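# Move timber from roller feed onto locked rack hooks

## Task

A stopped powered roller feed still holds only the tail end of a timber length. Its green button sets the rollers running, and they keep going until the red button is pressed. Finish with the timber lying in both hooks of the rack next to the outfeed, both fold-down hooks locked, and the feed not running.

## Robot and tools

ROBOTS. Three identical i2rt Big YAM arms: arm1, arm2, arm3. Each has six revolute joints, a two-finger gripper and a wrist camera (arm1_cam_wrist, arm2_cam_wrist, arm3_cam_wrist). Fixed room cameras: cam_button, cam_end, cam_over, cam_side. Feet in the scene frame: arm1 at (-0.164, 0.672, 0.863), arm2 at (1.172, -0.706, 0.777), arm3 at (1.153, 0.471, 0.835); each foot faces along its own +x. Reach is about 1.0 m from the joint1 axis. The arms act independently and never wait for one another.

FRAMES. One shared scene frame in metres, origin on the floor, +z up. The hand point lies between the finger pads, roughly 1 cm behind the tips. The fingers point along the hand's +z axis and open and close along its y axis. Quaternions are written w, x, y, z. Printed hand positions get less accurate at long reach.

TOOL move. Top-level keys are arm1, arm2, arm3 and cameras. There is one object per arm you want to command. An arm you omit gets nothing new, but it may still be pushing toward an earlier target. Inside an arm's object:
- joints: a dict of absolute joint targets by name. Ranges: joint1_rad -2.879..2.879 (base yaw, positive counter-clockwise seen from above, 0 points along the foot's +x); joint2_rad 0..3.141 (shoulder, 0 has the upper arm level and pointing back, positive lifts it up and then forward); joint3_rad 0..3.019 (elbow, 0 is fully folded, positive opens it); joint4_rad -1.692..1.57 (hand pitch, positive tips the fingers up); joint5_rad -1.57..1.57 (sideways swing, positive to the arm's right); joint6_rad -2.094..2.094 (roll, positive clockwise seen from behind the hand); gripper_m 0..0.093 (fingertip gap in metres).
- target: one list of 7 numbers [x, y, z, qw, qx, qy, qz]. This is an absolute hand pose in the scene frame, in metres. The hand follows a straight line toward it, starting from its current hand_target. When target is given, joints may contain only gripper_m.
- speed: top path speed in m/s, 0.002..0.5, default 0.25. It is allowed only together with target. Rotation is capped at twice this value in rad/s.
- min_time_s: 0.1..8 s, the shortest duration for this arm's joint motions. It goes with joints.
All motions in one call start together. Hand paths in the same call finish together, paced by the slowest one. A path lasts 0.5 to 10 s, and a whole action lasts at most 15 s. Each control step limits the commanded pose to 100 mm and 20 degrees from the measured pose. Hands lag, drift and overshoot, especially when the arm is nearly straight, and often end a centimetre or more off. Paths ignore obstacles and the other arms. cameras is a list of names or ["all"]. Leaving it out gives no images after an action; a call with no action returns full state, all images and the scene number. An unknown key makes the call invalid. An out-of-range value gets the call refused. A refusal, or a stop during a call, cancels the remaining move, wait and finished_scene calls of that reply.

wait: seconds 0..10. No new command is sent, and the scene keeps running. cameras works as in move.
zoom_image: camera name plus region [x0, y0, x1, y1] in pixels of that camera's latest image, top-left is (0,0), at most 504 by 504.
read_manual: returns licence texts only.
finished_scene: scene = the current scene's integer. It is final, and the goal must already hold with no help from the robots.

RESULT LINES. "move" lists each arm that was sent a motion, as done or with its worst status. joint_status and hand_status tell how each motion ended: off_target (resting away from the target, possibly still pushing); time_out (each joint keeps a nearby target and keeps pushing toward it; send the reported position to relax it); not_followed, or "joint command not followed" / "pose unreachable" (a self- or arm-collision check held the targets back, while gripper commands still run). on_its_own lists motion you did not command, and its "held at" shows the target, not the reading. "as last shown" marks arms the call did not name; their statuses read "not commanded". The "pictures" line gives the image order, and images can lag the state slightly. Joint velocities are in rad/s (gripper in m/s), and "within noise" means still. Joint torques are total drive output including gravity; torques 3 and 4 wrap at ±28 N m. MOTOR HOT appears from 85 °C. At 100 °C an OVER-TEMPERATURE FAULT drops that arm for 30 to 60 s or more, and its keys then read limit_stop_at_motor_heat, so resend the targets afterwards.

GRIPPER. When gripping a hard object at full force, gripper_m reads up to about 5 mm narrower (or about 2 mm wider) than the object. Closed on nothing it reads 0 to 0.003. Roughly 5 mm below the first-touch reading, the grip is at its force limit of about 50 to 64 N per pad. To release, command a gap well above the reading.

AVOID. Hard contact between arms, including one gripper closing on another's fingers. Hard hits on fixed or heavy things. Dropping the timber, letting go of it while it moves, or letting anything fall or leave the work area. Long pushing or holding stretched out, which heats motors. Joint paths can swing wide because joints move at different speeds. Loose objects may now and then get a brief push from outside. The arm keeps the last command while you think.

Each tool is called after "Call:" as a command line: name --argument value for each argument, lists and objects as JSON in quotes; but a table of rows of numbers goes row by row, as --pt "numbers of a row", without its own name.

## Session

Call:
move --cameras '["all"]'

Scene clock: 0.00 s.
Joint torques (N m): no reading
Motor temperatures (°C): arm1=[21 34 27 25 22 21 22] | arm2=[25 26 34 24 21 22 23] | arm3=[24 22 36 23 24 23 24]
Heat: arm1: hottest joint2_rad 34 °C; arm2: hottest joint3_rad 34 °C; arm3: hottest joint3_rad 36 °C.
Joint velocities: within noise
arm1.joint_positions: joint1_rad=+0.873 joint2_rad=+0.622 joint3_rad=+1.387 joint4_rad=-1.522 joint5_rad=-0.295 joint6_rad=-0.141 gripper_m=+0.09396
arm1.joint_status: not commanded
arm1.hand: x=+0.0306 y=+0.5919 z=+1.3688 quat_wxyz=(-0.413, -0.165, -0.895, +0.023) (m; scene frame)
arm1.hand_target: x=+0.0293 y=+0.5929 z=+1.3787 quat_wxyz=(-0.423, -0.163, -0.891, +0.028) (m; scene frame)
arm1.hand_status: not commanded
arm2.joint_positions: joint1_rad=+0.714 joint2_rad=+0.649 joint3_rad=+1.369 joint4_rad=-1.412 joint5_rad=+0.207 joint6_rad=-0.444 gripper_m=+0.09396
arm2.joint_status: not commanded
arm2.hand: x=+1.0073 y=-0.5432 z=+1.2906 quat_wxyz=(-0.302, +0.889, -0.128, -0.321) (m; scene frame)
arm2.hand_target: x=+1.0087 y=-0.5443 z=+1.3048 quat_wxyz=(-0.309, +0.881, -0.129, -0.334) (m; scene frame)
arm2.hand_status: not commanded
arm3.joint_positions: joint1_rad=-0.368 joint2_rad=+0.600 joint3_rad=+1.340 joint4_rad=-1.367 joint5_rad=+0.054 joint6_rad=+0.173 gripper_m=+0.09396
arm3.joint_status: not commanded
arm3.hand: x=+1.0418 y=+0.2689 z=+1.3473 quat_wxyz=(-0.253, -0.800, -0.392, +0.378) (m; scene frame)
arm3.hand_target: x=+1.0427 y=+0.2708 z=+1.3562 quat_wxyz=(-0.259, -0.796, -0.390, +0.385) (m; scene frame)
arm3.hand_status: not commanded
pictures: arm1_cam_wrist, arm2_cam_wrist, arm3_cam_wrist, cam_button, cam_end, cam_over, cam_side
camera_calibration:
arm1_cam_wrist: T_world_to_cam=[[-0.337023, -0.937698, -0.0844874, 0.68033], [-0.906677, 0.347428, -0.23923, 0.157173], [0.253679, -0.00402331, -0.96728, 1.44016], [0, 0, 0, 1]] pos_world=[0.00645271, 0.589132, 1.48812]
arm2_cam_wrist: T_world_to_cam=[[0.42692, 0.78442, 0.449915, -0.583395], [0.903292, -0.393278, -0.17145, -0.898852], [0.0424528, 0.479601, -0.876459, 1.47635], [0, 0, 0, 1]] pos_world=[0.998314, -0.603931, 1.40233]
arm3_cam_wrist: T_world_to_cam=[[-0.827679, 0.550613, -0.108504, 0.861201], [0.555923, 0.777965, -0.292779, -0.392337], [-0.0767957, -0.302647, -0.950004, 1.56821], [0, 0, 0, 1]] pos_world=[1.05134, 0.30565, 1.46838]

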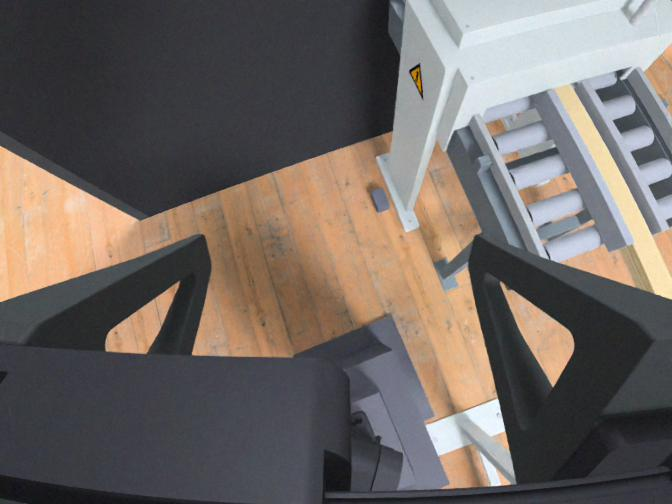

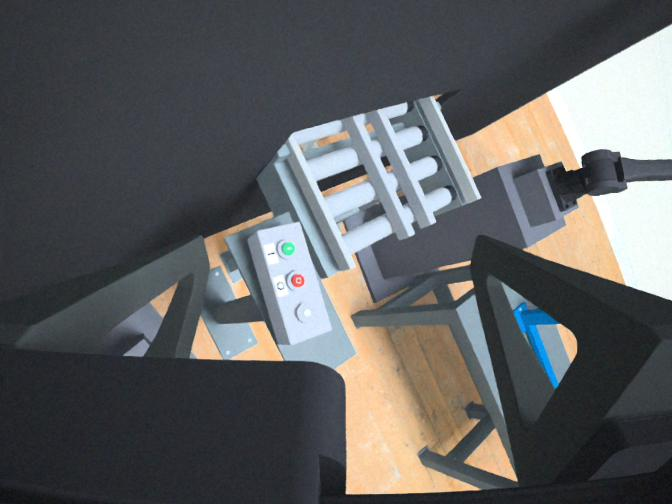

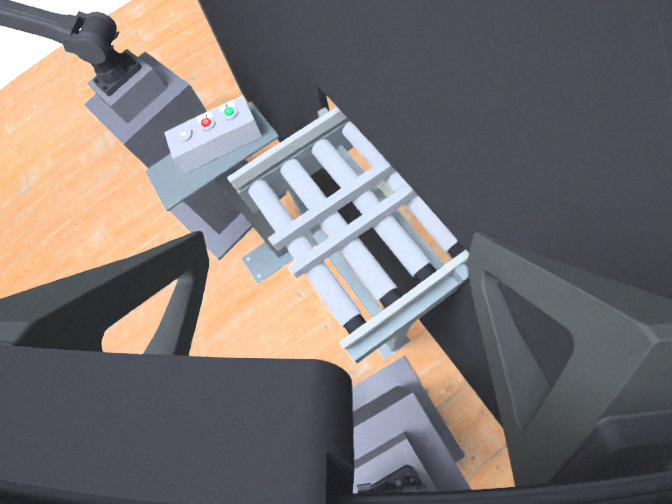

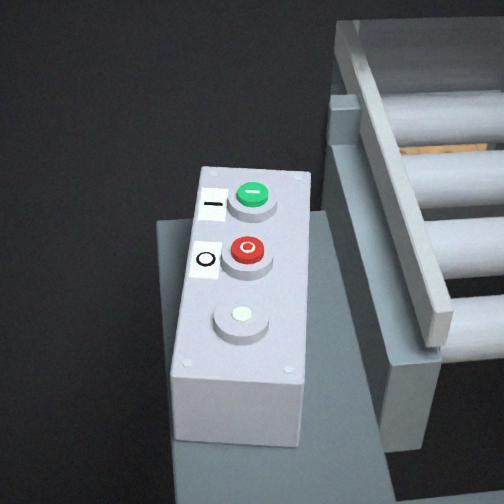

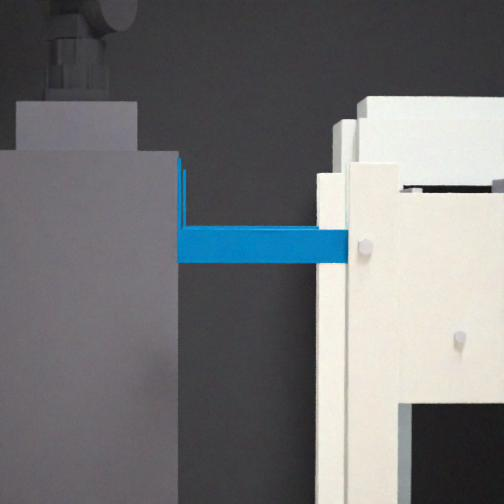

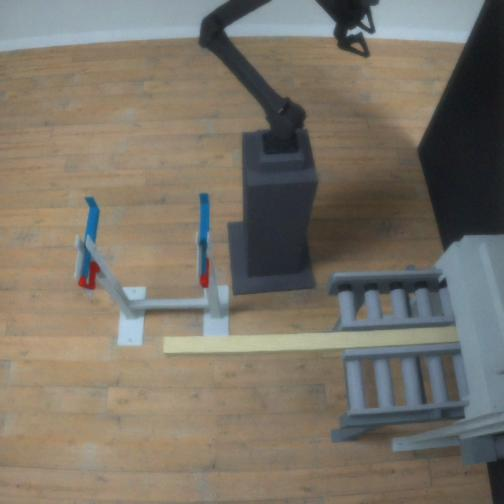

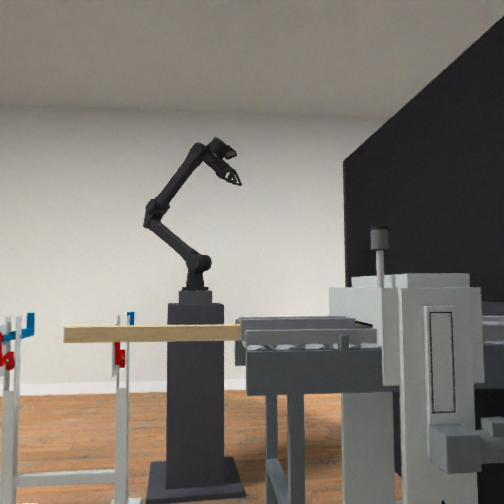

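Call:
move --arm1 '{"joints": {"joint1_rad": 0.028, "joint2_rad": 1.586, "joint3_rad": 1.077, "joint4_rad": -1.175, "joint5_rad": 0.337, "joint6_rad": -1.427}, "min_time_s": 2.5}' --arm2 '{"target": [0.979, -0.345, 0.87, 0.0, -0.7071, 0.7071, 0.0], "speed": 0.25, "joints": {"gripper_m": 0.0}}' --cameras '["arm1_cam_wrist", "arm2_cam_wrist", "cam_button"]'

Call:
zoom_image --camera "arm1_cam_wrist" --region '[190, 80, 400, 360]'

Scene clock: 13.10 s.
Joint torques (N m): arm1=[-1.67 -13.27 6.69 0.61 0.32 -0.07] | arm2=[1.14 -8.76 11.93 0.68 0.06 0.28] | arm3=[-0.03 2.2 9.48 1.72 0.04 -0.05]
Motor temperatures (°C): arm1=[21 34 29 25 22 21 22] | arm2=[25 27 39 24 21 22 23] | arm3=[24 22 38 23 24 23 24]
Heat: arm1: hottest joint2_rad 34 °C; arm2: hottest joint3_rad 39 °C; arm3: hottest joint3_rad 38 °C.
move: arm1 done; arm2 off_target
Joint velocities: within noise
arm1.joint_positions: joint1_rad=+0.037 joint2_rad=+1.584 joint3_rad=+1.082 joint4_rad=-1.182 joint5_rad=+0.335 joint6_rad=-1.415 gripper_m=+0.09396
arm1.joint_status: all done
arm1.hand: x=-0.1805 y=+0.2656 z=+0.9515 quat_wxyz=(+0.172, -0.018, -0.984, -0.034) (m; scene frame)
arm1.hand_target: x=-0.1847 y=+0.2662 z=+0.9491 quat_wxyz=(+0.173, -0.016, -0.984, -0.035) (m; scene frame)
arm1.hand_status: not commanded
arm2.joint_positions: joint1_rad=+0.273 joint2_rad=+1.525 joint3_rad=+1.000 joint4_rad=-1.112 joint5_rad=+0.005 joint6_rad=+0.485 gripper_m=+0.00024
arm2.joint_status: all done
arm2.hand: x=+0.9892 y=-0.3666 z=+0.8563 quat_wxyz=(+0.006, +0.711, -0.703, +0.025) (m; scene frame)
arm2.hand_target: x=+0.9795 y=-0.3459 z=+0.8705 quat_wxyz=(+0.000, +0.707, -0.707, +0.000) (m; scene frame)
arm2.hand_status: off_target (0.028 m and 3.0 deg from the pose sent, 0.466 m and 88.1 deg at the start)
arm3: as last shown
pictures: arm1_cam_wrist, arm2_cam_wrist, cam_button
camera_calibration:
arm1_cam_wrist: T_world_to_cam=[[-0.04514, -0.998342, -0.0357021, 0.29041], [-0.580523, -0.00286998, 0.814239, -0.871192], [-0.812992, 0.0574807, -0.579431, 0.510837], [0, 0, 0, 1]] pos_world=[-0.0773319, 0.258065, 1.01572]
arm2_cam_wrist: T_world_to_cam=[[0.999635, 0.0052269, 0.0264898, -1.00842], [-0.0122862, -0.785572, 0.618648, -0.80218], [0.0240433, -0.618748, -0.785222, 0.549166], [0, 0, 0, 1]] pos_world=[0.984991, -0.285104, 0.954197]

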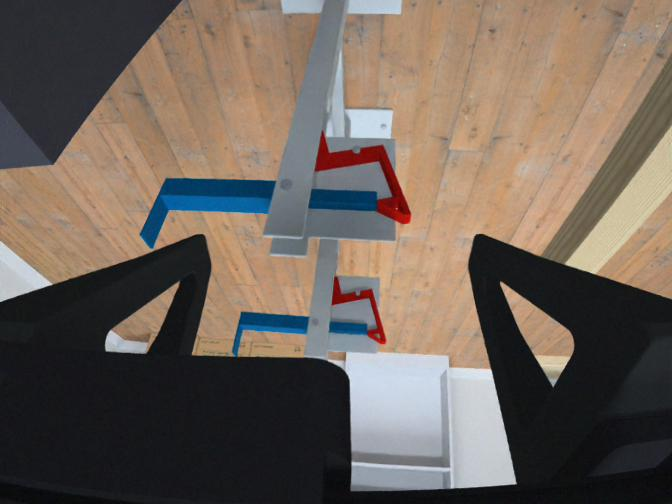

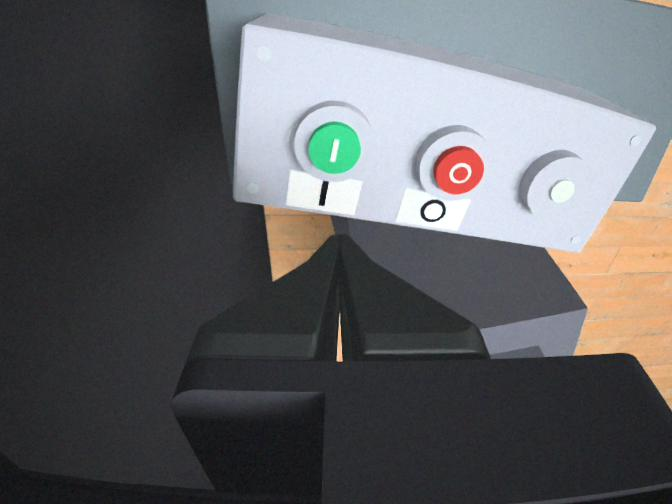

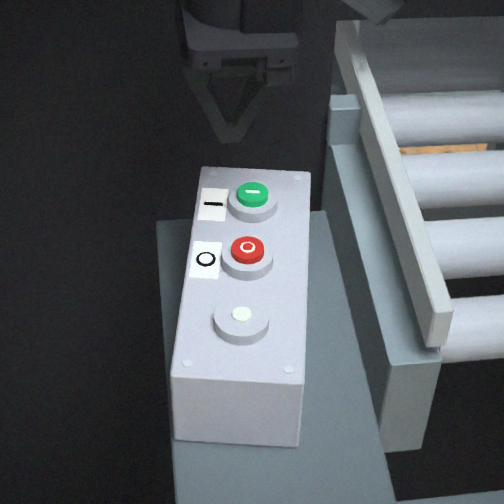

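Scaled by 1.800 from the camera's 672x504 image, which has a finer 960x720 frame.

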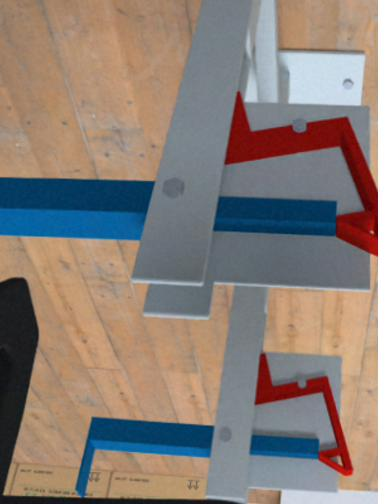

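Call:
move --arm1 '{"target": [-0.458, 0.473, 0.83, 0.0, 0.7071, 0.7071, 0.0], "speed": 0.25, "joints": {"gripper_m": 0.075}}' --arm2 '{"target": [0.974, -0.327, 0.86, 0.0, -0.7071, 0.7071, 0.0], "speed": 0.1}' --cameras '["arm1_cam_wrist", "cam_end", "arm2_cam_wrist"]'

Scene clock: 25.33 s.
Joint torques (N m): arm1=[-1.79 -10.46 6.46 0.88 -0.15 0.18] | arm2=[0.91 -8.76 12.04 0.75 0.08 0.14] | arm3=[-0.09 2.2 9.48 1.72 0.05 -0.04]
Motor temperatures (°C): arm1=[21 35 29 25 22 21 22] | arm2=[25 27 43 24 21 22 23] | arm3=[24 22 40 23 24 23 24]
Heat: arm1: hottest joint2_rad 35 °C; arm2: hottest joint3_rad 43 °C; arm3: hottest joint3_rad 40 °C.
move: arm1 done; arm2 off_target
Joint velocities: within noise
arm1.joint_positions: joint1_rad=-1.027 joint2_rad=+1.608 joint3_rad=+0.739 joint4_rad=-0.714 joint5_rad=+0.003 joint6_rad=-0.987 gripper_m=+0.07509
arm1.joint_status: all done
arm1.hand: x=-0.4494 y=+0.4744 z=+0.8305 quat_wxyz=(+0.000, -0.699, -0.716, -0.006) (m; scene frame)
arm1.hand_target: x=-0.4579 y=+0.4731 z=+0.8301 quat_wxyz=(+0.000, -0.707, -0.707, +0.000) (m; scene frame)
arm1.hand_status: done (0.009 m and 1.5 deg from the pose sent, 0.367 m and 89.8 deg at the start)
arm2.joint_positions: joint1_rad=+0.266 joint2_rad=+1.573 joint3_rad=+1.035 joint4_rad=-1.093 joint5_rad=+0.005 joint6_rad=+0.486 gripper_m=+0.00024
arm2.joint_status: not commanded
arm2.hand: x=+0.9834 y=-0.3502 z=+0.8495 quat_wxyz=(+0.006, +0.709, -0.705, +0.022) (m; scene frame)
arm2.hand_target: x=+0.9746 y=-0.3280 z=+0.8605 quat_wxyz=(+0.000, +0.707, -0.707, +0.000) (m; scene frame)
arm2.hand_status: off_target (0.027 m and 2.6 deg from the pose sent, 0.043 m and 3.0 deg at the start)
arm3: as last shown
pictures: arm1_cam_wrist, arm2_cam_wrist, cam_end
camera_calibration:
arm1_cam_wrist: T_world_to_cam=[[-0.99973, -0.0169868, 0.0158559, -0.455041], [-0.00479325, 0.81843, 0.574587, -0.85994], [-0.0227374, 0.574355, -0.81829, 0.518356], [0, 0, 0, 1]] pos_world=[-0.447254, 0.398351, 0.925491]
arm2_cam_wrist: T_world_to_cam=[[0.999716, -0.00253107, 0.0237031, -1.00297], [-0.0165722, -0.788541, 0.614759, -0.77863], [0.0171349, -0.614977, -0.788359, 0.564921], [0, 0, 0, 1]] pos_world=[0.980102, -0.269106, 0.947804]

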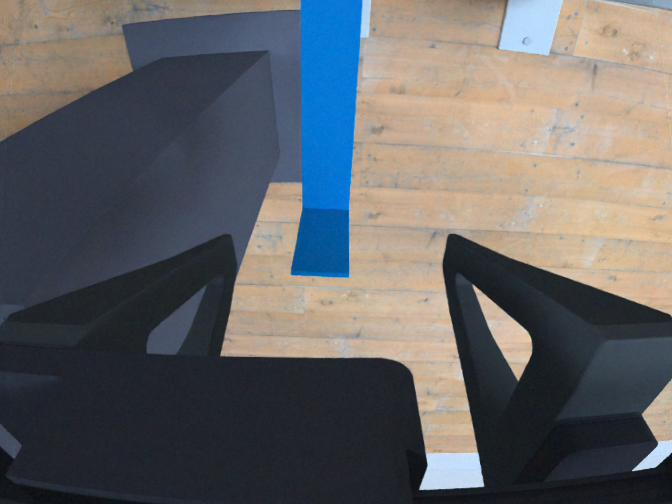

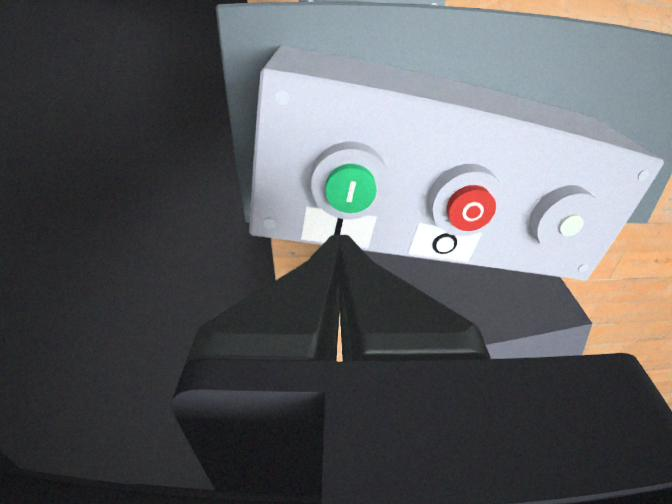

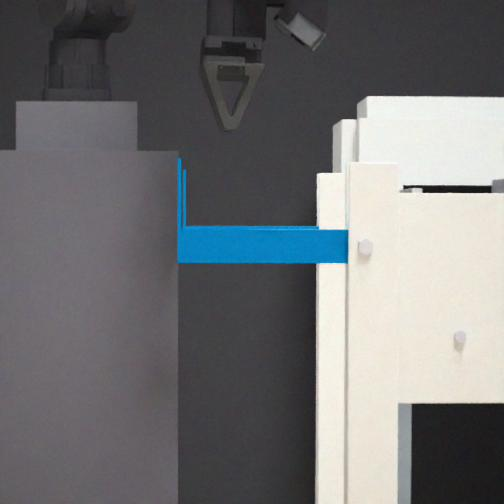

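Call:
move --arm1 '{"target": [-0.454, 0.473, 0.70, 0.0, 0.7071, 0.7071, 0.0], "speed": 0.12}' --arm2 '{"target": [0.985, -0.3457, 0.838, 0.0, -0.7071, 0.7071, 0.0], "speed": 0.1}' --cameras '["arm1_cam_wrist", "cam_end", "arm2_cam_wrist"]'

Scene clock: 41.67 s.
Joint torques (N m): arm1=[-1.44 -12.69 2.48 0.9 -0.14 0.19] | arm2=[0.91 -9.88 8.21 0.8 0.08 0.11] | arm3=[-0.03 2.2 9.47 1.72 0.05 -0.04]
Motor temperatures (°C): arm1=[21 35 29 25 22 21 22] | arm2=[25 27 44 24 21 22 23] | arm3=[24 22 42 23 24 23 24]
Heat: arm1: hottest joint2_rad 35 °C; arm2: hottest joint3_rad 44 °C; arm3: hottest joint3_rad 42 °C.
move: arm1 done; arm2 done
Joint velocities: within noise
arm1.joint_positions: joint1_rad=-1.027 joint2_rad=+1.980 joint3_rad=+0.720 joint4_rad=-0.313 joint5_rad=+0.003 joint6_rad=-0.980 gripper_m=+0.07509
arm1.joint_status: not commanded
arm1.hand: x=-0.4526 y=+0.4721 z=+0.7031 quat_wxyz=(+0.001, -0.701, -0.713, -0.001) (m; scene frame)
arm1.hand_target: x=-0.4540 y=+0.4730 z=+0.7001 quat_wxyz=(+0.000, -0.707, -0.707, +0.000) (m; scene frame)
arm1.hand_status: done (0.003 m and 1.0 deg from the pose sent, 0.131 m and 1.5 deg at the start)
arm2.joint_positions: joint1_rad=+0.263 joint2_rad=+1.573 joint3_rad=+0.993 joint4_rad=-1.022 joint5_rad=+0.005 joint6_rad=+0.486 gripper_m=+0.00024
arm2.joint_status: not commanded
arm2.hand: x=+0.9849 y=-0.3507 z=+0.8356 quat_wxyz=(+0.001, +0.708, -0.706, +0.008) (m; scene frame)
arm2.hand_target: x=+0.9851 y=-0.3457 z=+0.8380 quat_wxyz=(+0.000, +0.707, -0.707, +0.000) (m; scene frame)
arm2.hand_status: done (0.006 m and 0.9 deg from the pose sent, 0.012 m and 2.6 deg at the start)
arm3: as last shown
pictures: arm1_cam_wrist, arm2_cam_wrist, cam_end
camera_calibration:
arm1_cam_wrist: T_world_to_cam=[[-0.999659, -0.00996487, 0.0241258, -0.465344], [0.00556435, 0.821668, 0.569939, -0.778521], [-0.0255028, 0.569879, -0.821332, 0.41839], [0, 0, 0, 1]] pos_world=[-0.450183, 0.396617, 0.798574]
arm2_cam_wrist: T_world_to_cam=[[0.999934, -0.00571742, 0.0100082, -0.993988], [-0.0105482, -0.803948, 0.594606, -0.76494], [0.00464648, -0.594672, -0.803955, 0.586041], [0, 0, 0, 1]] pos_world=[0.983131, -0.272153, 0.935937]

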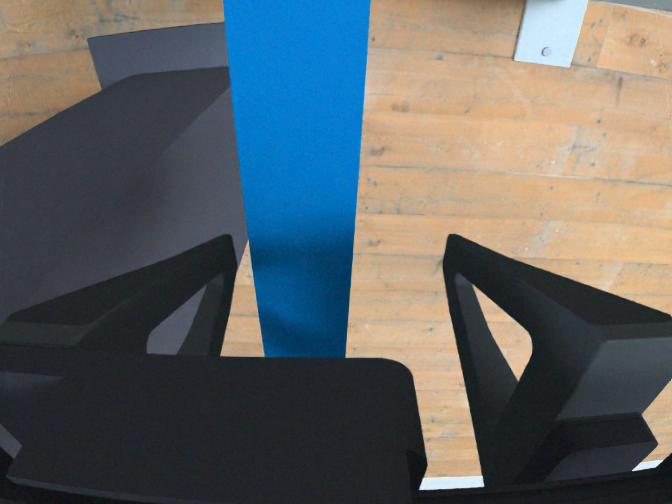

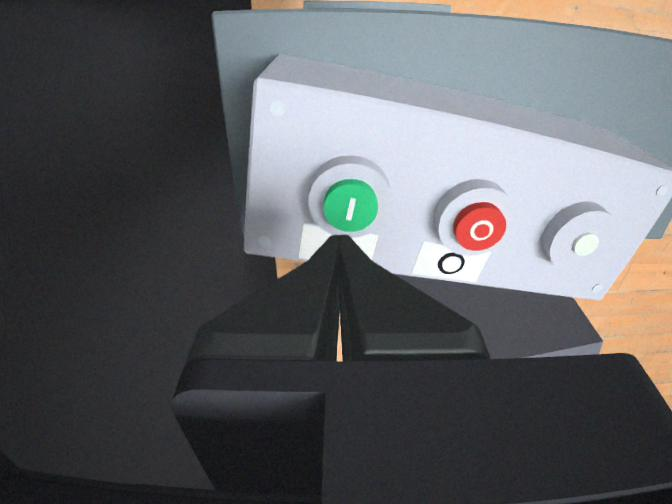

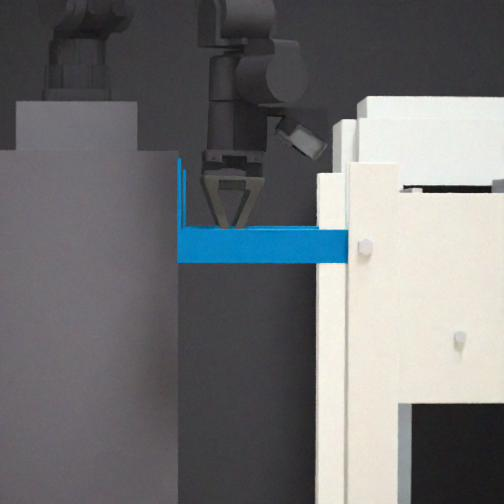

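Call:
move --arm1 '{"target": [-0.440, 0.473, 0.70, 0.0, 0.7071, 0.7071, 0.0], "speed": 0.08}' --cameras '["arm1_cam_wrist"]'

Scene clock: 46.73 s.
Joint torques (N m): arm1=[0.03 -13.33 1.48 0.88 -0.14 0.16] | arm2=[0.91 -9.88 8.2 0.8 0.08 0.11] | arm3=[0.09 2.14 9.48 1.72 0.05 -0.04]
Motor temperatures (°C): arm1=[21 35 29 25 22 21 22] | arm2=[25 27 45 24 21 22 23] | arm3=[24 22 42 23 24 23 24]
Heat: arm1: hottest joint2_rad 35 °C; arm2: hottest joint3_rad 45 °C; arm3: hottest joint3_rad 42 °C.
move: arm1 done
Joint velocities: within noise
arm1.joint_positions: joint1_rad=-1.024 joint2_rad=+1.980 joint3_rad=+0.697 joint4_rad=-0.291 joint5_rad=+0.003 joint6_rad=-0.958 gripper_m=+0.07509
arm1.joint_status: not commanded
arm1.hand: x=-0.4449 y=+0.4765 z=+0.7004 quat_wxyz=(+0.001, -0.708, -0.706, -0.001) (m; scene frame)
arm1.hand_target: x=-0.4401 y=+0.4730 z=+0.7001 quat_wxyz=(+0.000, -0.707, -0.707, +0.000) (m; scene frame)
arm1.hand_status: done (0.006 m and 0.2 deg from the pose sent, 0.013 m and 1.0 deg at the start)
arm2, arm3: as last shown
pictures: arm1_cam_wrist
camera_calibration:
arm1_cam_wrist: T_world_to_cam=[[-0.999688, 0.00981071, 0.0229583, -0.466127], [0.0211615, 0.82092, 0.570651, -0.773873], [-0.0132484, 0.570959, -0.820872, 0.418536], [0, 0, 0, 1]] pos_world=[-0.44406, 0.400894, 0.795877]

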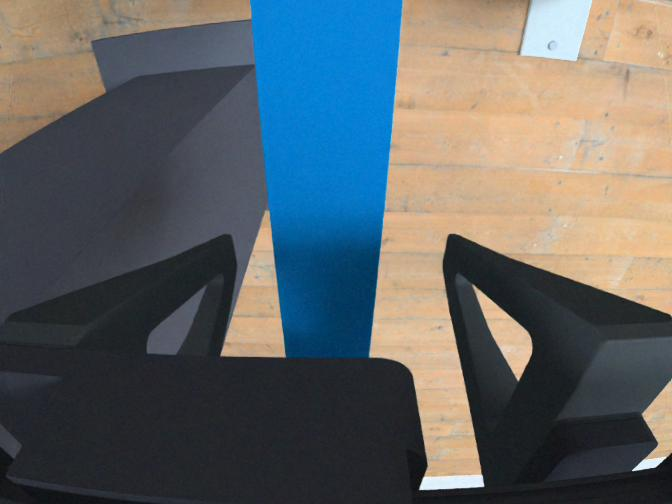

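Call:
move --arm1 '{"joints": {"gripper_m": 0.027}}'

Call:
move --arm1 '{"target": [-0.440, 0.473, 0.735, 0.0, 0.7071, 0.7071, 0.0], "speed": 0.04}' --cameras '["cam_end"]'

Call:
move --arm1 '{"target": [-0.440, 0.473, 0.75, 0.0, 0.7071, 0.7071, 0.0], "speed": 0.03}' --cameras '["cam_end", "cam_over"]'

Call:
zoom_image --camera "cam_over" --region '[160, 180, 250, 320]'

Scene clock: 53.57 s.
Joint torques (N m): arm1=[-0.03 -13.22 1.85 0.9 -0.01 0.09] | arm2=[0.91 -9.88 8.21 0.8 0.08 0.11] | arm3=[-0.03 2.2 9.47 1.73 0.05 -0.04]
Motor temperatures (°C): arm1=[21 35 29 25 22 21 22] | arm2=[25 27 45 24 21 22 23] | arm3=[24 22 43 23 24 23 24]
Heat: arm1: hottest joint2_rad 35 °C; arm2: hottest joint3_rad 45 °C; arm3: hottest joint3_rad 43 °C.
move: arm1 off_target
Joint velocities: within noise
arm1.joint_positions: joint1_rad=-1.023 joint2_rad=+1.980 joint3_rad=+0.691 joint4_rad=-0.291 joint5_rad=+0.000 joint6_rad=-0.948 gripper_m=+0.03028
arm1.joint_status: gripper_m off_target (ended at +0.03031, target +0.02700)
arm1.hand: x=-0.4415 y=+0.4774 z=+0.6999 quat_wxyz=(-0.001, -0.711, -0.703, -0.004) (m; scene frame)
arm1.hand_target: x=-0.4400 y=+0.4730 z=+0.7001 quat_wxyz=(+0.000, -0.707, -0.707, +0.000) (m; scene frame)
arm1.hand_status: not commanded
arm2, arm3: as last shown
pictures: none

Scene clock: 54.93 s.
Joint torques (N m): arm1=[-0.32 -19.96 1.25 -1.78 -0.18 0.02] | arm2=[0.91 -9.88 8.21 0.8 0.08 0.11] | arm3=[-0.03 2.2 9.47 1.73 0.04 -0.04]
Motor temperatures (°C): arm1=[21 35 29 25 22 21 22] | arm2=[25 27 45 24 21 22 23] | arm3=[24 22 43 23 24 23 24]
Heat: arm1: hottest joint2_rad 35 °C; arm2: hottest joint3_rad 45 °C; arm3: hottest joint3_rad 43 °C.
move: arm1 off_target
Joint velocities: within noise
arm1.joint_positions: joint1_rad=-1.020 joint2_rad=+1.956 joint3_rad=+0.691 joint4_rad=-0.326 joint5_rad=+0.004 joint6_rad=-0.942 gripper_m=+0.03024
arm1.joint_status: not commanded
arm1.hand: x=-0.4399 y=+0.4784 z=+0.7076 quat_wxyz=(+0.000, -0.712, -0.702, -0.010) (m; scene frame)
arm1.hand_target: x=-0.4398 y=+0.4734 z=+0.7320 quat_wxyz=(+0.000, -0.707, -0.707, +0.000) (m; scene frame)
arm1.hand_status: off_target (0.028 m and 1.4 deg from the pose sent, 0.035 m and 0.8 deg at the start)
arm2, arm3: as last shown
pictures: cam_end

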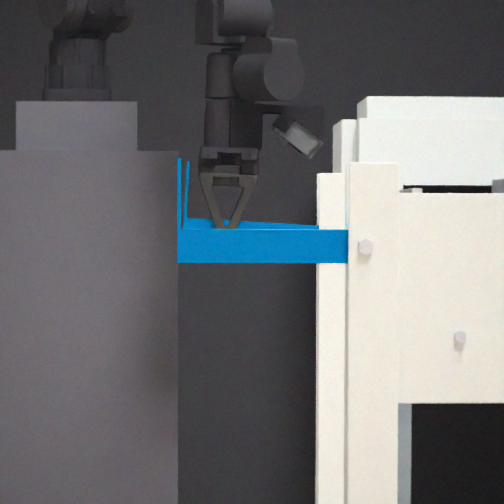

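Scene clock: 56.03 s.
Joint torques (N m): arm1=[-0.38 -22.95 1.03 -3.15 -0.19 0.02] | arm2=[0.97 -9.88 8.2 0.8 0.08 0.11] | arm3=[-0.03 2.2 9.48 1.73 0.04 -0.04]
Motor temperatures (°C): arm1=[21 35 29 25 22 21 22] | arm2=[25 27 45 24 21 22 23] | arm3=[24 22 43 23 24 23 24]
Heat: arm1: hottest joint2_rad 35 °C; arm2: hottest joint3_rad 45 °C; arm3: hottest joint3_rad 43 °C.
move: arm1 off_target
Joint velocities: arm1=[within noise] | arm2=[within noise] | arm3=[-0.005 -0.015 -0.012 -0.002 0.154 -0.022 0]
arm1.joint_positions: joint1_rad=-1.020 joint2_rad=+1.954 joint3_rad=+0.692 joint4_rad=-0.331 joint5_rad=+0.004 joint6_rad=-0.942 gripper_m=+0.03024
arm1.joint_status: not commanded
arm1.hand: x=-0.4399 y=+0.4785 z=+0.7082 quat_wxyz=(+0.000, -0.712, -0.702, -0.011) (m; scene frame)
arm1.hand_target: x=-0.4399 y=+0.4734 z=+0.7437 quat_wxyz=(+0.000, -0.707, -0.707, +0.001) (m; scene frame)
arm1.hand_status: off_target (0.042 m and 1.5 deg from the pose sent, 0.043 m and 1.4 deg at the start)
arm2, arm3: as last shown
pictures: cam_end, cam_over

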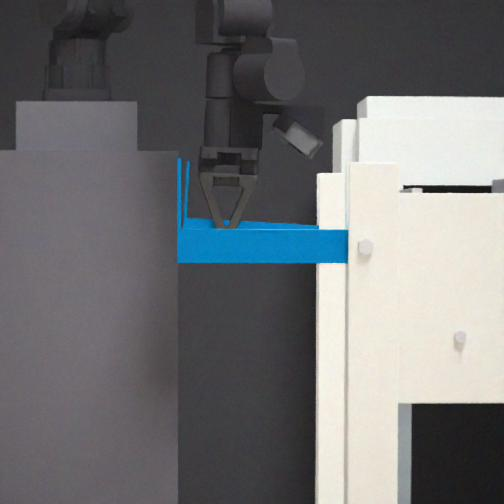

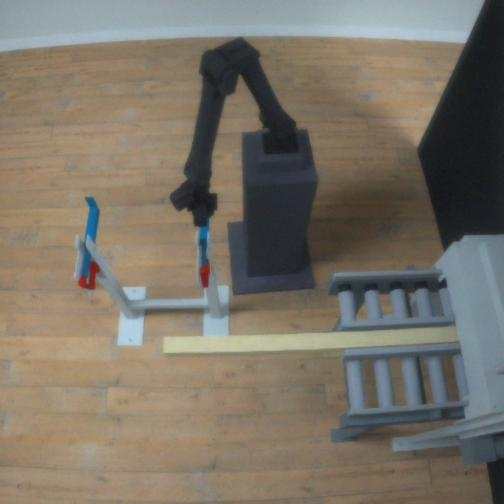

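Scaled by 3.600 from the camera's 504x504 image, which has a finer 720x720 frame.

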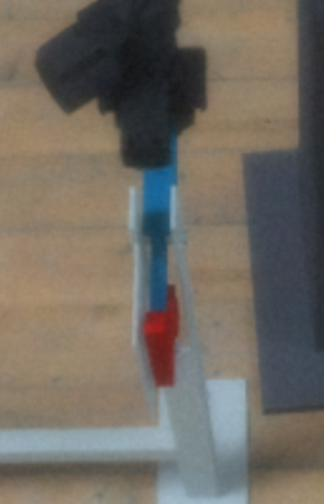

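Call:
move --arm1 '{"target": [-0.440, 0.473, 0.705, 0.0, 0.7071, 0.7071, 0.0], "speed": 0.08}'

Call:
move --arm1 '{"joints": {"gripper_m": 0.075}}'

Call:
move --arm1 '{"target": [-0.445, 0.473, 0.86, 0.0, 0.7071, 0.7071, 0.0], "speed": 0.2}'

Call:
move --arm1 '{"target": [-0.878, 0.474, 0.85, 0.0, 0.7071, 0.7071, 0.0], "speed": 0.25}' --cameras '["arm1_cam_wrist", "cam_end"]'

Scene clock: 63.07 s.
Joint torques (N m): arm1=[-0.26 -12.81 1.88 1.21 -0.19 0.02] | arm2=[0.91 -9.88 8.21 0.8 0.08 0.11] | arm3=[-0.03 2.2 9.47 1.74 0.05 -0.04]
Motor temperatures (°C): arm1=[21 36 29 25 22 21 23] | arm2=[25 28 45 24 21 22 23] | arm3=[24 22 43 23 24 23 24]
Heat: arm1: hottest joint2_rad 36 °C; arm2: hottest joint3_rad 45 °C; arm3: hottest joint3_rad 43 °C.
move: arm1 done
Joint velocities: within noise
arm1.joint_positions: joint1_rad=-1.020 joint2_rad=+1.959 joint3_rad=+0.691 joint4_rad=-0.313 joint5_rad=+0.004 joint6_rad=-0.942 gripper_m=+0.03024
arm1.joint_status: not commanded
arm1.hand: x=-0.4419 y=+0.4771 z=+0.7065 quat_wxyz=(+0.001, -0.712, -0.702, -0.005) (m; scene frame)
arm1.hand_target: x=-0.4400 y=+0.4731 z=+0.7051 quat_wxyz=(+0.000, -0.707, -0.707, +0.000) (m; scene frame)
arm1.hand_status: done (0.005 m and 1.0 deg from the pose sent, 0.006 m and 1.5 deg at the start)
arm2: as last shown
arm3.joint_positions: joint1_rad=-0.368 joint2_rad=+0.600 joint3_rad=+1.340 joint4_rad=-1.367 joint5_rad=+0.054 joint6_rad=+0.173 gripper_m=+0.09396
arm3.joint_status: not commanded
arm3.hand: x=+1.0418 y=+0.2689 z=+1.3473 quat_wxyz=(-0.253, -0.800, -0.392, +0.378) (m; scene frame)
arm3.hand_target: x=+1.0427 y=+0.2708 z=+1.3562 quat_wxyz=(-0.259, -0.796, -0.390, +0.385) (m; scene frame)
arm3.hand_status: not commanded
pictures: none

Scene clock: 63.77 s.
Joint torques (N m): arm1=[-0.26 -12.86 1.91 0.9 -0.14 0.02] | arm2=[0.97 -9.88 8.21 0.8 0.08 0.11] | arm3=[0.03 2.2 9.48 1.73 0.04 -0.04]
Motor temperatures (°C): arm1=[21 36 29 25 22 21 23] | arm2=[25 28 45 24 21 22 23] | arm3=[24 22 43 23 24 23 24]
Heat: arm1: hottest joint2_rad 36 °C; arm2: hottest joint3_rad 45 °C; arm3: hottest joint3_rad 43 °C.
move: arm1 done
Joint velocities: within noise
arm1.joint_positions: joint1_rad=-1.020 joint2_rad=+1.959 joint3_rad=+0.691 joint4_rad=-0.306 joint5_rad=+0.003 joint6_rad=-0.942 gripper_m=+0.07486
arm1.joint_status: all done
arm1.hand: x=-0.4432 y=+0.4760 z=+0.7064 quat_wxyz=(+0.001, -0.712, -0.702, -0.001) (m; scene frame)
arm1.hand_target: x=-0.4400 y=+0.4732 z=+0.7050 quat_wxyz=(+0.000, -0.707, -0.707, +0.000) (m; scene frame)
arm1.hand_status: not commanded
arm2, arm3: as last shown
pictures: none

Scene clock: 65.40 s.
Joint torques (N m): arm1=[-0.79 -10.75 8.75 0.1 -0.13 -0.07] | arm2=[0.91 -9.93 8.21 0.8 0.08 0.11] | arm3=[-0.03 2.2 9.47 1.73 0.04 -0.04]
Motor temperatures (°C): arm1=[21 36 29 25 22 21 23] | arm2=[25 28 45 24 21 22 23] | arm3=[24 22 44 23 24 23 24]
Heat: arm1: hottest joint2_rad 36 °C; arm2: hottest joint3_rad 45 °C; arm3: hottest joint3_rad 44 °C.
move: arm1 off_target
Joint velocities: within noise
arm1.joint_positions: joint1_rad=-1.020 joint2_rad=+1.528 joint3_rad=+0.709 joint4_rad=-0.788 joint5_rad=+0.003 joint6_rad=-0.942 gripper_m=+0.07494
arm1.joint_status: not commanded
arm1.hand: x=-0.4301 y=+0.4853 z=+0.8486 quat_wxyz=(-0.002, -0.712, -0.702, -0.018) (m; scene frame)
arm1.hand_target: x=-0.4446 y=+0.4734 z=+0.8602 quat_wxyz=(+0.000, -0.707, -0.707, +0.000) (m; scene frame)
arm1.hand_status: off_target (0.022 m and 2.2 deg from the pose sent, 0.154 m and 0.9 deg at the start)
arm2, arm3: as last shown
pictures: none

Scene clock: 68.40 s.
Joint torques (N m): arm1=[-1.55 -25.23 12.93 0.08 -0.14 -0.07] | arm2=[0.97 -9.93 8.2 0.8 0.08 0.11] | arm3=[0.03 2.14 9.47 1.72 0.04 -0.04]
Motor temperatures (°C): arm1=[21 36 29 25 22 21 22] | arm2=[25 28 45 24 21 22 23] | arm3=[24 22 44 23 24 23 24]
Heat: arm1: hottest joint2_rad 36 °C; arm2: hottest joint3_rad 45 °C; arm3: hottest joint3_rad 44 °C.
move: arm1 off_target
Joint velocities: within noise
arm1.joint_positions: joint1_rad=-1.355 joint2_rad=+2.471 joint3_rad=+2.252 joint4_rad=-1.377 joint5_rad=+0.003 joint6_rad=-1.288 gripper_m=+0.07494
arm1.joint_status: not commanded
arm1.hand: x=-0.8631 y=+0.4722 z=+0.8454 quat_wxyz=(-0.005, -0.708, -0.706, -0.011) (m; scene frame)
arm1.hand_target: x=-0.8773 y=+0.4743 z=+0.8501 quat_wxyz=(+0.001, -0.707, -0.707, +0.001) (m; scene frame)
arm1.hand_status: off_target (0.016 m and 1.4 deg from the pose sent, 0.448 m and 2.2 deg at the start)
arm2.joint_positions: joint1_rad=+0.263 joint2_rad=+1.573 joint3_rad=+0.993 joint4_rad=-1.022 joint5_rad=+0.005 joint6_rad=+0.486 gripper_m=+0.00024
arm2.joint_status: not commanded
arm2.hand: x=+0.9849 y=-0.3507 z=+0.8356 quat_wxyz=(+0.001, +0.708, -0.706, +0.008) (m; scene frame)
arm2.hand_target: x=+0.9851 y=-0.3457 z=+0.8380 quat_wxyz=(+0.000, +0.707, -0.707, +0.000) (m; scene frame)
arm2.hand_status: not commanded
arm3: as last shown
pictures: arm1_cam_wrist, cam_end
camera_calibration:
arm1_cam_wrist: T_world_to_cam=[[-0.999945, 0.0104794, 0.000839837, -0.869256], [0.00905259, 0.817667, 0.575621, -0.857249], [0.00534546, 0.575596, -0.817716, 0.545583], [0, 0, 0, 1]] pos_world=[-0.864364, 0.396018, 0.940313]

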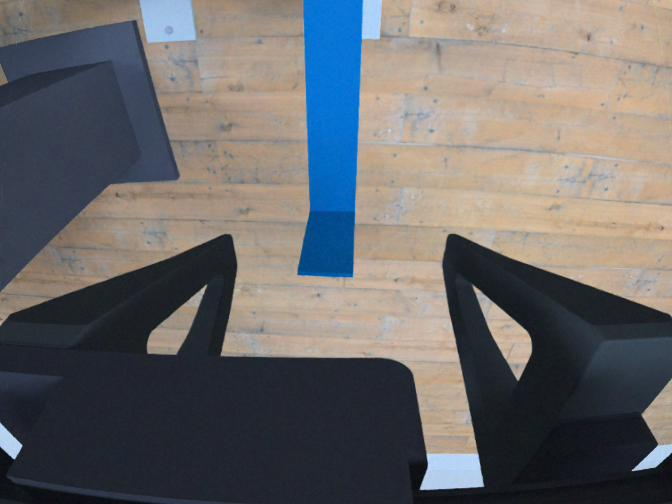

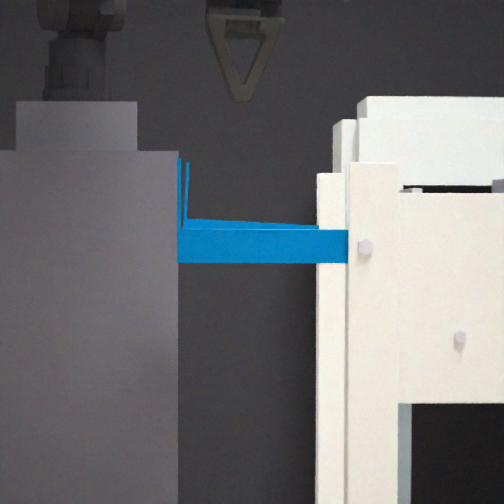

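Call:
move --arm1 '{"target": [-0.875, 0.480, 0.717, 0.0, 0.7071, 0.7071, 0.0], "speed": 0.12}' --cameras '["arm1_cam_wrist", "cam_end"]'

Scene clock: 74.87 s.
Joint torques (N m): arm1=[-2.02 -26.64 8.14 0.83 -0.15 -0.07] | arm2=[0.91 -9.88 8.2 0.8 0.08 0.11] | arm3=[-0.03 2.2 9.47 1.74 0.05 -0.03]
Motor temperatures (°C): arm1=[21 38 30 25 22 21 22] | arm2=[25 28 45 24 21 22 23] | arm3=[24 22 44 23 24 23 24]
Heat: arm1: hottest joint2_rad 38 °C; arm2: hottest joint3_rad 45 °C; arm3: hottest joint3_rad 44 °C.
move: arm1 off_target
Joint velocities: within noise
arm1.joint_positions: joint1_rad=-1.355 joint2_rad=+2.624 joint3_rad=+2.223 joint4_rad=-1.169 joint5_rad=+0.003 joint6_rad=-1.294 gripper_m=+0.07494
arm1.joint_status: not commanded
arm1.hand: x=-0.8717 y=+0.4696 z=+0.7254 quat_wxyz=(+0.001, -0.706, -0.708, +0.000) (m; scene frame)
arm1.hand_target: x=-0.8748 y=+0.4800 z=+0.7171 quat_wxyz=(+0.000, -0.707, -0.707, +0.000) (m; scene frame)
arm1.hand_status: off_target (0.014 m and 0.2 deg from the pose sent, 0.129 m and 1.4 deg at the start)
arm2, arm3: as last shown
pictures: arm1_cam_wrist, cam_end
camera_calibration:
arm1_cam_wrist: T_world_to_cam=[[-0.999671, 0.00407343, 0.0253288, -0.892289], [0.0177777, 0.821813, 0.56948, -0.776013], [-0.0184958, 0.569743, -0.821615, 0.433838], [0, 0, 0, 1]] pos_world=[-0.870176, 0.394196, 0.820972]

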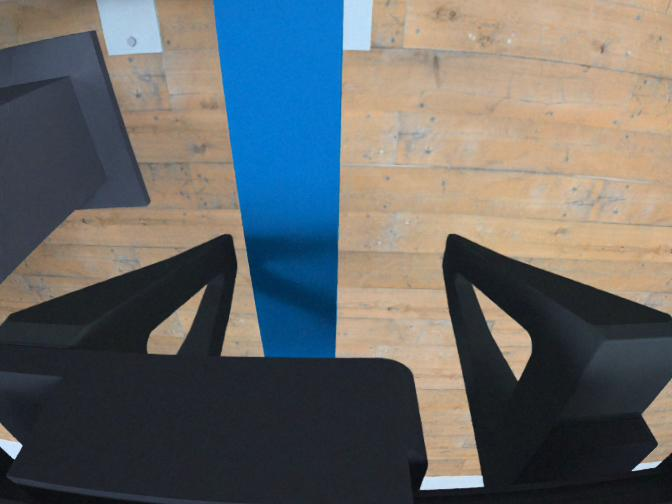

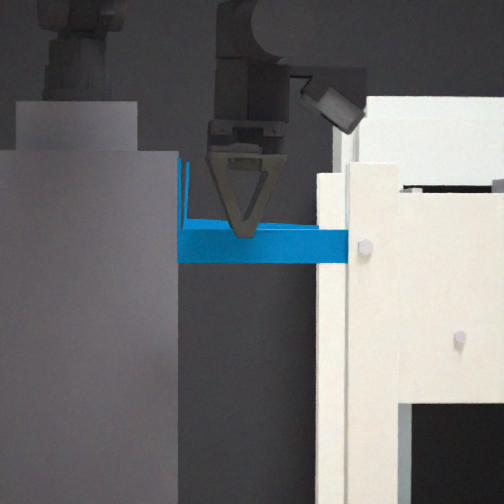

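Call:
move --arm1 '{"target": [-0.855, 0.484, 0.699, 0.0, 0.7071, 0.7071, 0.0], "speed": 0.08}' --cameras '["arm1_cam_wrist", "cam_end"]'

Scene clock: 80.20 s.
Joint torques (N m): arm1=[-1.85 -28.4 6.39 0.95 -0.11 -0.06] | arm2=[0.97 -9.88 8.2 0.8 0.08 0.11] | arm3=[-0.03 2.2 9.5 1.74 0.05 -0.04]
Motor temperatures (°C): arm1=[21 37 31 25 22 20 22] | arm2=[25 28 44 24 21 22 23] | arm3=[24 22 44 23 24 23 24]
Heat: arm1: hottest joint2_rad 37 °C; arm2: hottest joint3_rad 44 °C; arm3: hottest joint3_rad 44 °C.
move: arm1 off_target
Joint velocities: within noise
arm1.joint_positions: joint1_rad=-1.355 joint2_rad=+2.619 joint3_rad=+2.111 joint4_rad=-1.078 joint5_rad=+0.002 joint6_rad=-1.293 gripper_m=+0.07494
arm1.joint_status: not commanded
arm1.hand: x=-0.8502 y=+0.4759 z=+0.6910 quat_wxyz=(-0.003, -0.707, -0.708, -0.007) (m; scene frame)
arm1.hand_target: x=-0.8550 y=+0.4839 z=+0.6990 quat_wxyz=(+0.000, -0.707, -0.707, +0.000) (m; scene frame)
arm1.hand_status: off_target (0.012 m and 0.8 deg from the pose sent, 0.034 m and 0.2 deg at the start)
arm2, arm3: as last shown
pictures: arm1_cam_wrist, cam_end
camera_calibration:
arm1_cam_wrist: T_world_to_cam=[[-0.999933, 0.00561012, 0.0101136, -0.860349], [0.010391, 0.819742, 0.572639, -0.769416], [-0.00507797, 0.572706, -0.819745, 0.4111], [0, 0, 0, 1]] pos_world=[-0.850208, 0.400109, 0.786296]

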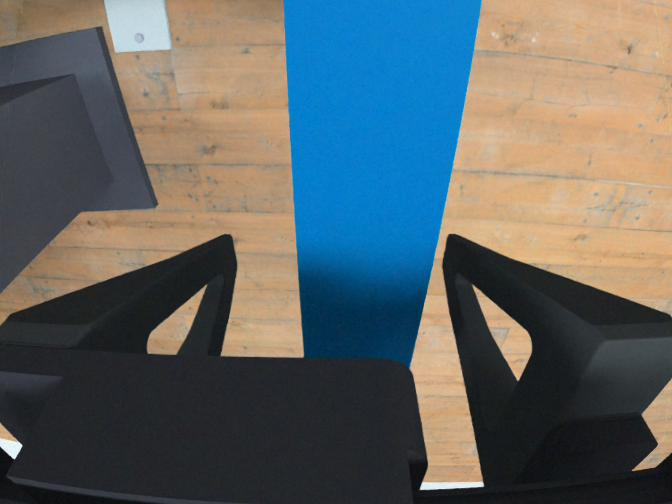

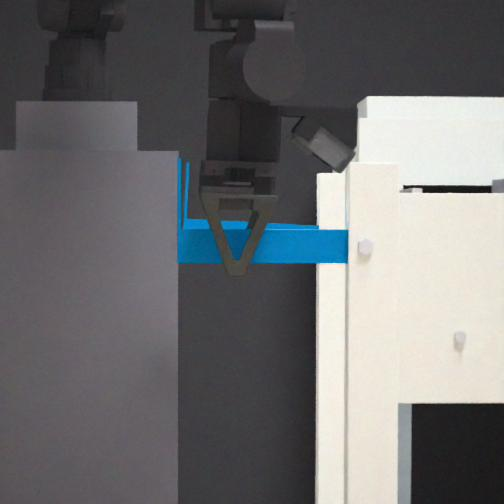

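Call:
move --arm1 '{"target": [-0.864, 0.484, 0.716, 0.0, 0.7071, 0.7071, 0.0], "speed": 0.08}' --cameras '["arm1_cam_wrist", "cam_end"]'

Scene clock: 86.33 s.
Joint torques (N m): arm1=[-2.08 -28.45 9.99 0.12 -0.09 -0.08] | arm2=[0.91 -9.88 8.21 0.8 0.08 0.11] | arm3=[-0.03 2.14 9.48 1.73 0.04 -0.04]
Motor temperatures (°C): arm1=[21 39 31 25 22 20 22] | arm2=[25 28 44 24 21 22 23] | arm3=[24 22 45 23 24 23 24]
Heat: arm1: hottest joint2_rad 39 °C; arm2: hottest joint3_rad 44 °C; arm3: hottest joint3_rad 45 °C.
move: arm1 off_target
Joint velocities: within noise
arm1.joint_positions: joint1_rad=-1.356 joint2_rad=+2.616 joint3_rad=+2.111 joint4_rad=-1.109 joint5_rad=+0.002 joint6_rad=-1.296 gripper_m=+0.07494
arm1.joint_status: not commanded
arm1.hand: x=-0.8439 y=+0.4786 z=+0.6933 quat_wxyz=(-0.010, -0.706, -0.708, -0.019) (m; scene frame)
arm1.hand_target: x=-0.8633 y=+0.4844 z=+0.7163 quat_wxyz=(+0.000, -0.707, -0.707, +0.000) (m; scene frame)
arm1.hand_status: off_target (0.031 m and 2.4 deg from the pose sent, 0.030 m and 0.9 deg at the start)
arm2, arm3: as last shown
pictures: arm1_cam_wrist, cam_end
camera_calibration:
arm1_cam_wrist: T_world_to_cam=[[-0.999852, 0.00405381, -0.0167425, -0.834707], [-0.00638808, 0.815363, 0.578914, -0.78937], [0.015998, 0.578936, -0.815216, 0.423126], [0, 0, 0, 1]] pos_world=[-0.846395, 0.402044, 0.787942]

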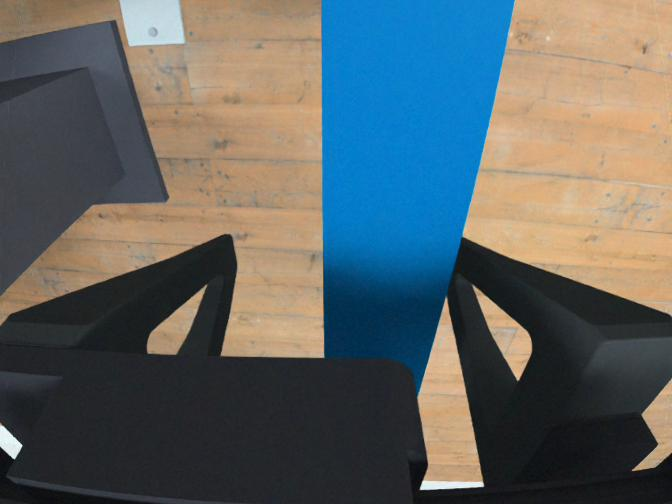

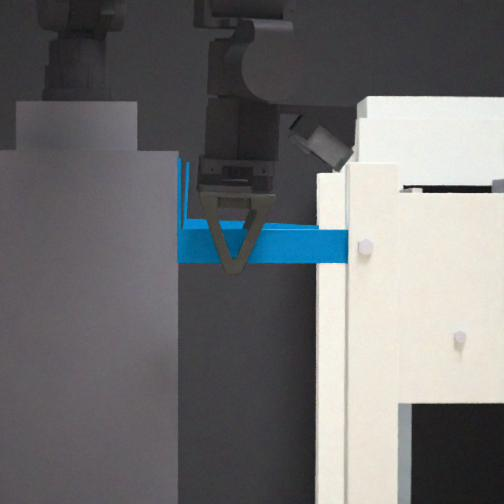

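Call:
move --arm1 '{"target": [-0.878, 0.477, 0.82, 0.0, 0.7071, 0.7071, 0.0], "speed": 0.15}' --cameras '["arm1_cam_wrist"]'

Call:
move --arm1 '{"target": [-0.879, 0.475, 0.717, 0.0, 0.7071, 0.7071, 0.0], "speed": 0.1}' --cameras '["arm1_cam_wrist", "cam_end"]'

Scene clock: 91.80 s.
Joint torques (N m): arm1=[-1.73 -26.87 12.48 0.05 -0.1 -0.03] | arm2=[0.97 -9.88 8.2 0.81 0.08 0.11] | arm3=[-0.03 2.2 9.48 1.73 0.05 -0.04]
Motor temperatures (°C): arm1=[21 39 32 25 22 20 22] | arm2=[25 28 44 24 21 22 23] | arm3=[24 22 45 23 24 23 24]
Heat: arm1: hottest joint2_rad 39 °C; arm2: hottest joint3_rad 44 °C; arm3: hottest joint3_rad 45 °C.
move: arm1 off_target
Joint velocities: within noise
arm1.joint_positions: joint1_rad=-1.356 joint2_rad=+2.512 joint3_rad=+2.219 joint4_rad=-1.319 joint5_rad=+0.002 joint6_rad=-1.296 gripper_m=+0.07494
arm1.joint_status: not commanded
arm1.hand: x=-0.8596 y=+0.4742 z=+0.8045 quat_wxyz=(-0.009, -0.706, -0.708, -0.018) (m; scene frame)
arm1.hand_target: x=-0.8771 y=+0.4774 z=+0.8206 quat_wxyz=(+0.001, -0.707, -0.707, +0.000) (m; scene frame)
arm1.hand_status: off_target (0.024 m and 2.3 deg from the pose sent, 0.131 m and 2.4 deg at the start)
arm2, arm3: as last shown
pictures: arm1_cam_wrist
camera_calibration:
arm1_cam_wrist: T_world_to_cam=[[-0.999886, 0.0040254, -0.0145226, -0.85035], [-0.00511664, 0.815743, 0.578392, -0.848919], [0.0141749, 0.578401, -0.815629, 0.515527], [0, 0, 0, 1]] pos_world=[-0.861904, 0.397742, 0.899138]

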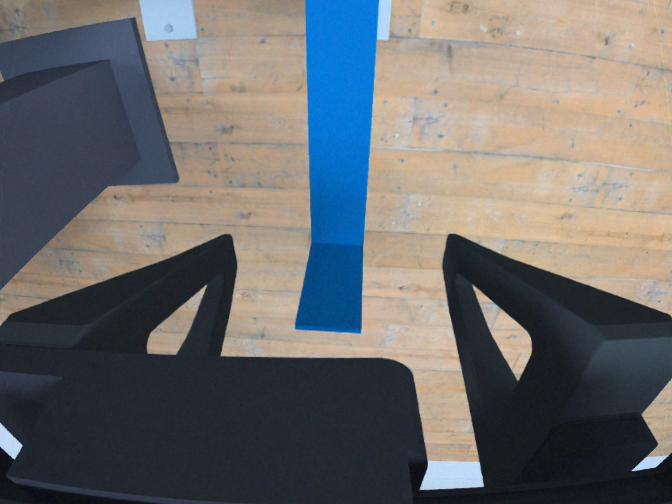

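Scene clock: 93.50 s.
Joint torques (N m): arm1=[-1.55 -26.46 11.19 0.75 -0.11 0] | arm2=[0.97 -9.88 8.21 0.8 0.08 0.11] | arm3=[-0.03 2.14 9.48 1.74 0.05 -0.04]
Motor temperatures (°C): arm1=[21 39 32 25 22 20 22] | arm2=[25 28 44 24 21 22 23] | arm3=[24 22 45 23 24 23 24]
Heat: arm1: hottest joint2_rad 39 °C; arm2: hottest joint3_rad 44 °C; arm3: hottest joint3_rad 45 °C.
move: arm1 off_target
Joint velocities: within noise
arm1.joint_positions: joint1_rad=-1.356 joint2_rad=+2.642 joint3_rad=+2.219 joint4_rad=-1.186 joint5_rad=+0.002 joint6_rad=-1.296 gripper_m=+0.07494
arm1.joint_status: not commanded
arm1.hand: x=-0.8618 y=+0.4735 z=+0.7119 quat_wxyz=(-0.008, -0.706, -0.708, -0.017) (m; scene frame)
arm1.hand_target: x=-0.8784 y=+0.4753 z=+0.7176 quat_wxyz=(+0.000, -0.707, -0.707, +0.000) (m; scene frame)
arm1.hand_status: off_target (0.018 m and 2.1 deg from the pose sent, 0.089 m and 2.3 deg at the start)
arm2: as last shown
arm3.joint_positions: joint1_rad=-0.368 joint2_rad=+0.600 joint3_rad=+1.340 joint4_rad=-1.367 joint5_rad=+0.054 joint6_rad=+0.173 gripper_m=+0.09396
arm3.joint_status: not commanded
arm3.hand: x=+1.0418 y=+0.2689 z=+1.3473 quat_wxyz=(-0.253, -0.800, -0.392, +0.378) (m; scene frame)
arm3.hand_target: x=+1.0427 y=+0.2708 z=+1.3562 quat_wxyz=(-0.259, -0.796, -0.390, +0.385) (m; scene frame)
arm3.hand_status: not commanded
pictures: arm1_cam_wrist, cam_end
camera_calibration:
arm1_cam_wrist: T_world_to_cam=[[-0.999925, 0.00404936, -0.0115238, -0.856065], [-0.00335229, 0.816242, 0.5777, -0.792967], [0.0117455, 0.577696, -0.816168, 0.439126], [0, 0, 0, 1]] pos_world=[-0.863817, 0.397038, 0.806633]

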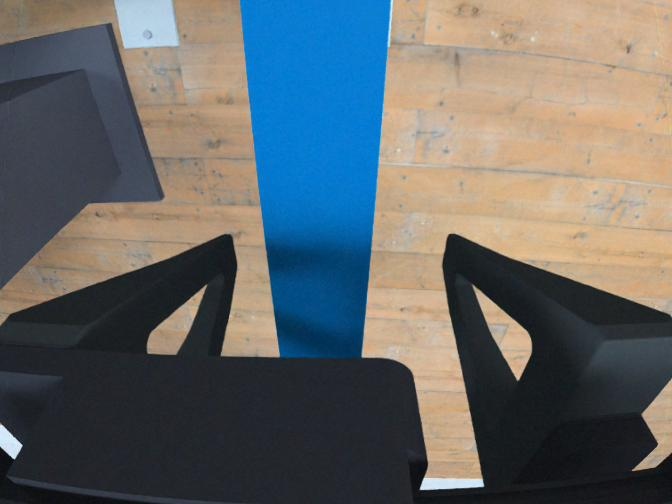

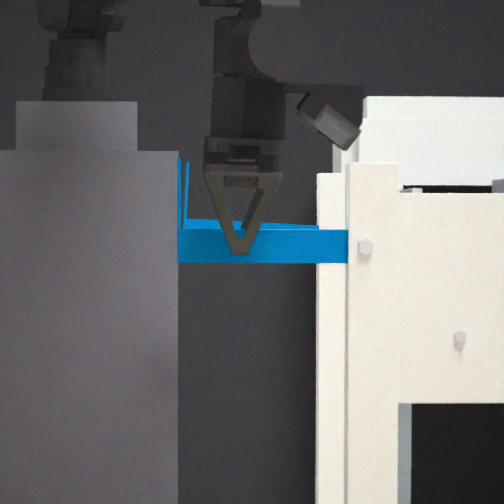

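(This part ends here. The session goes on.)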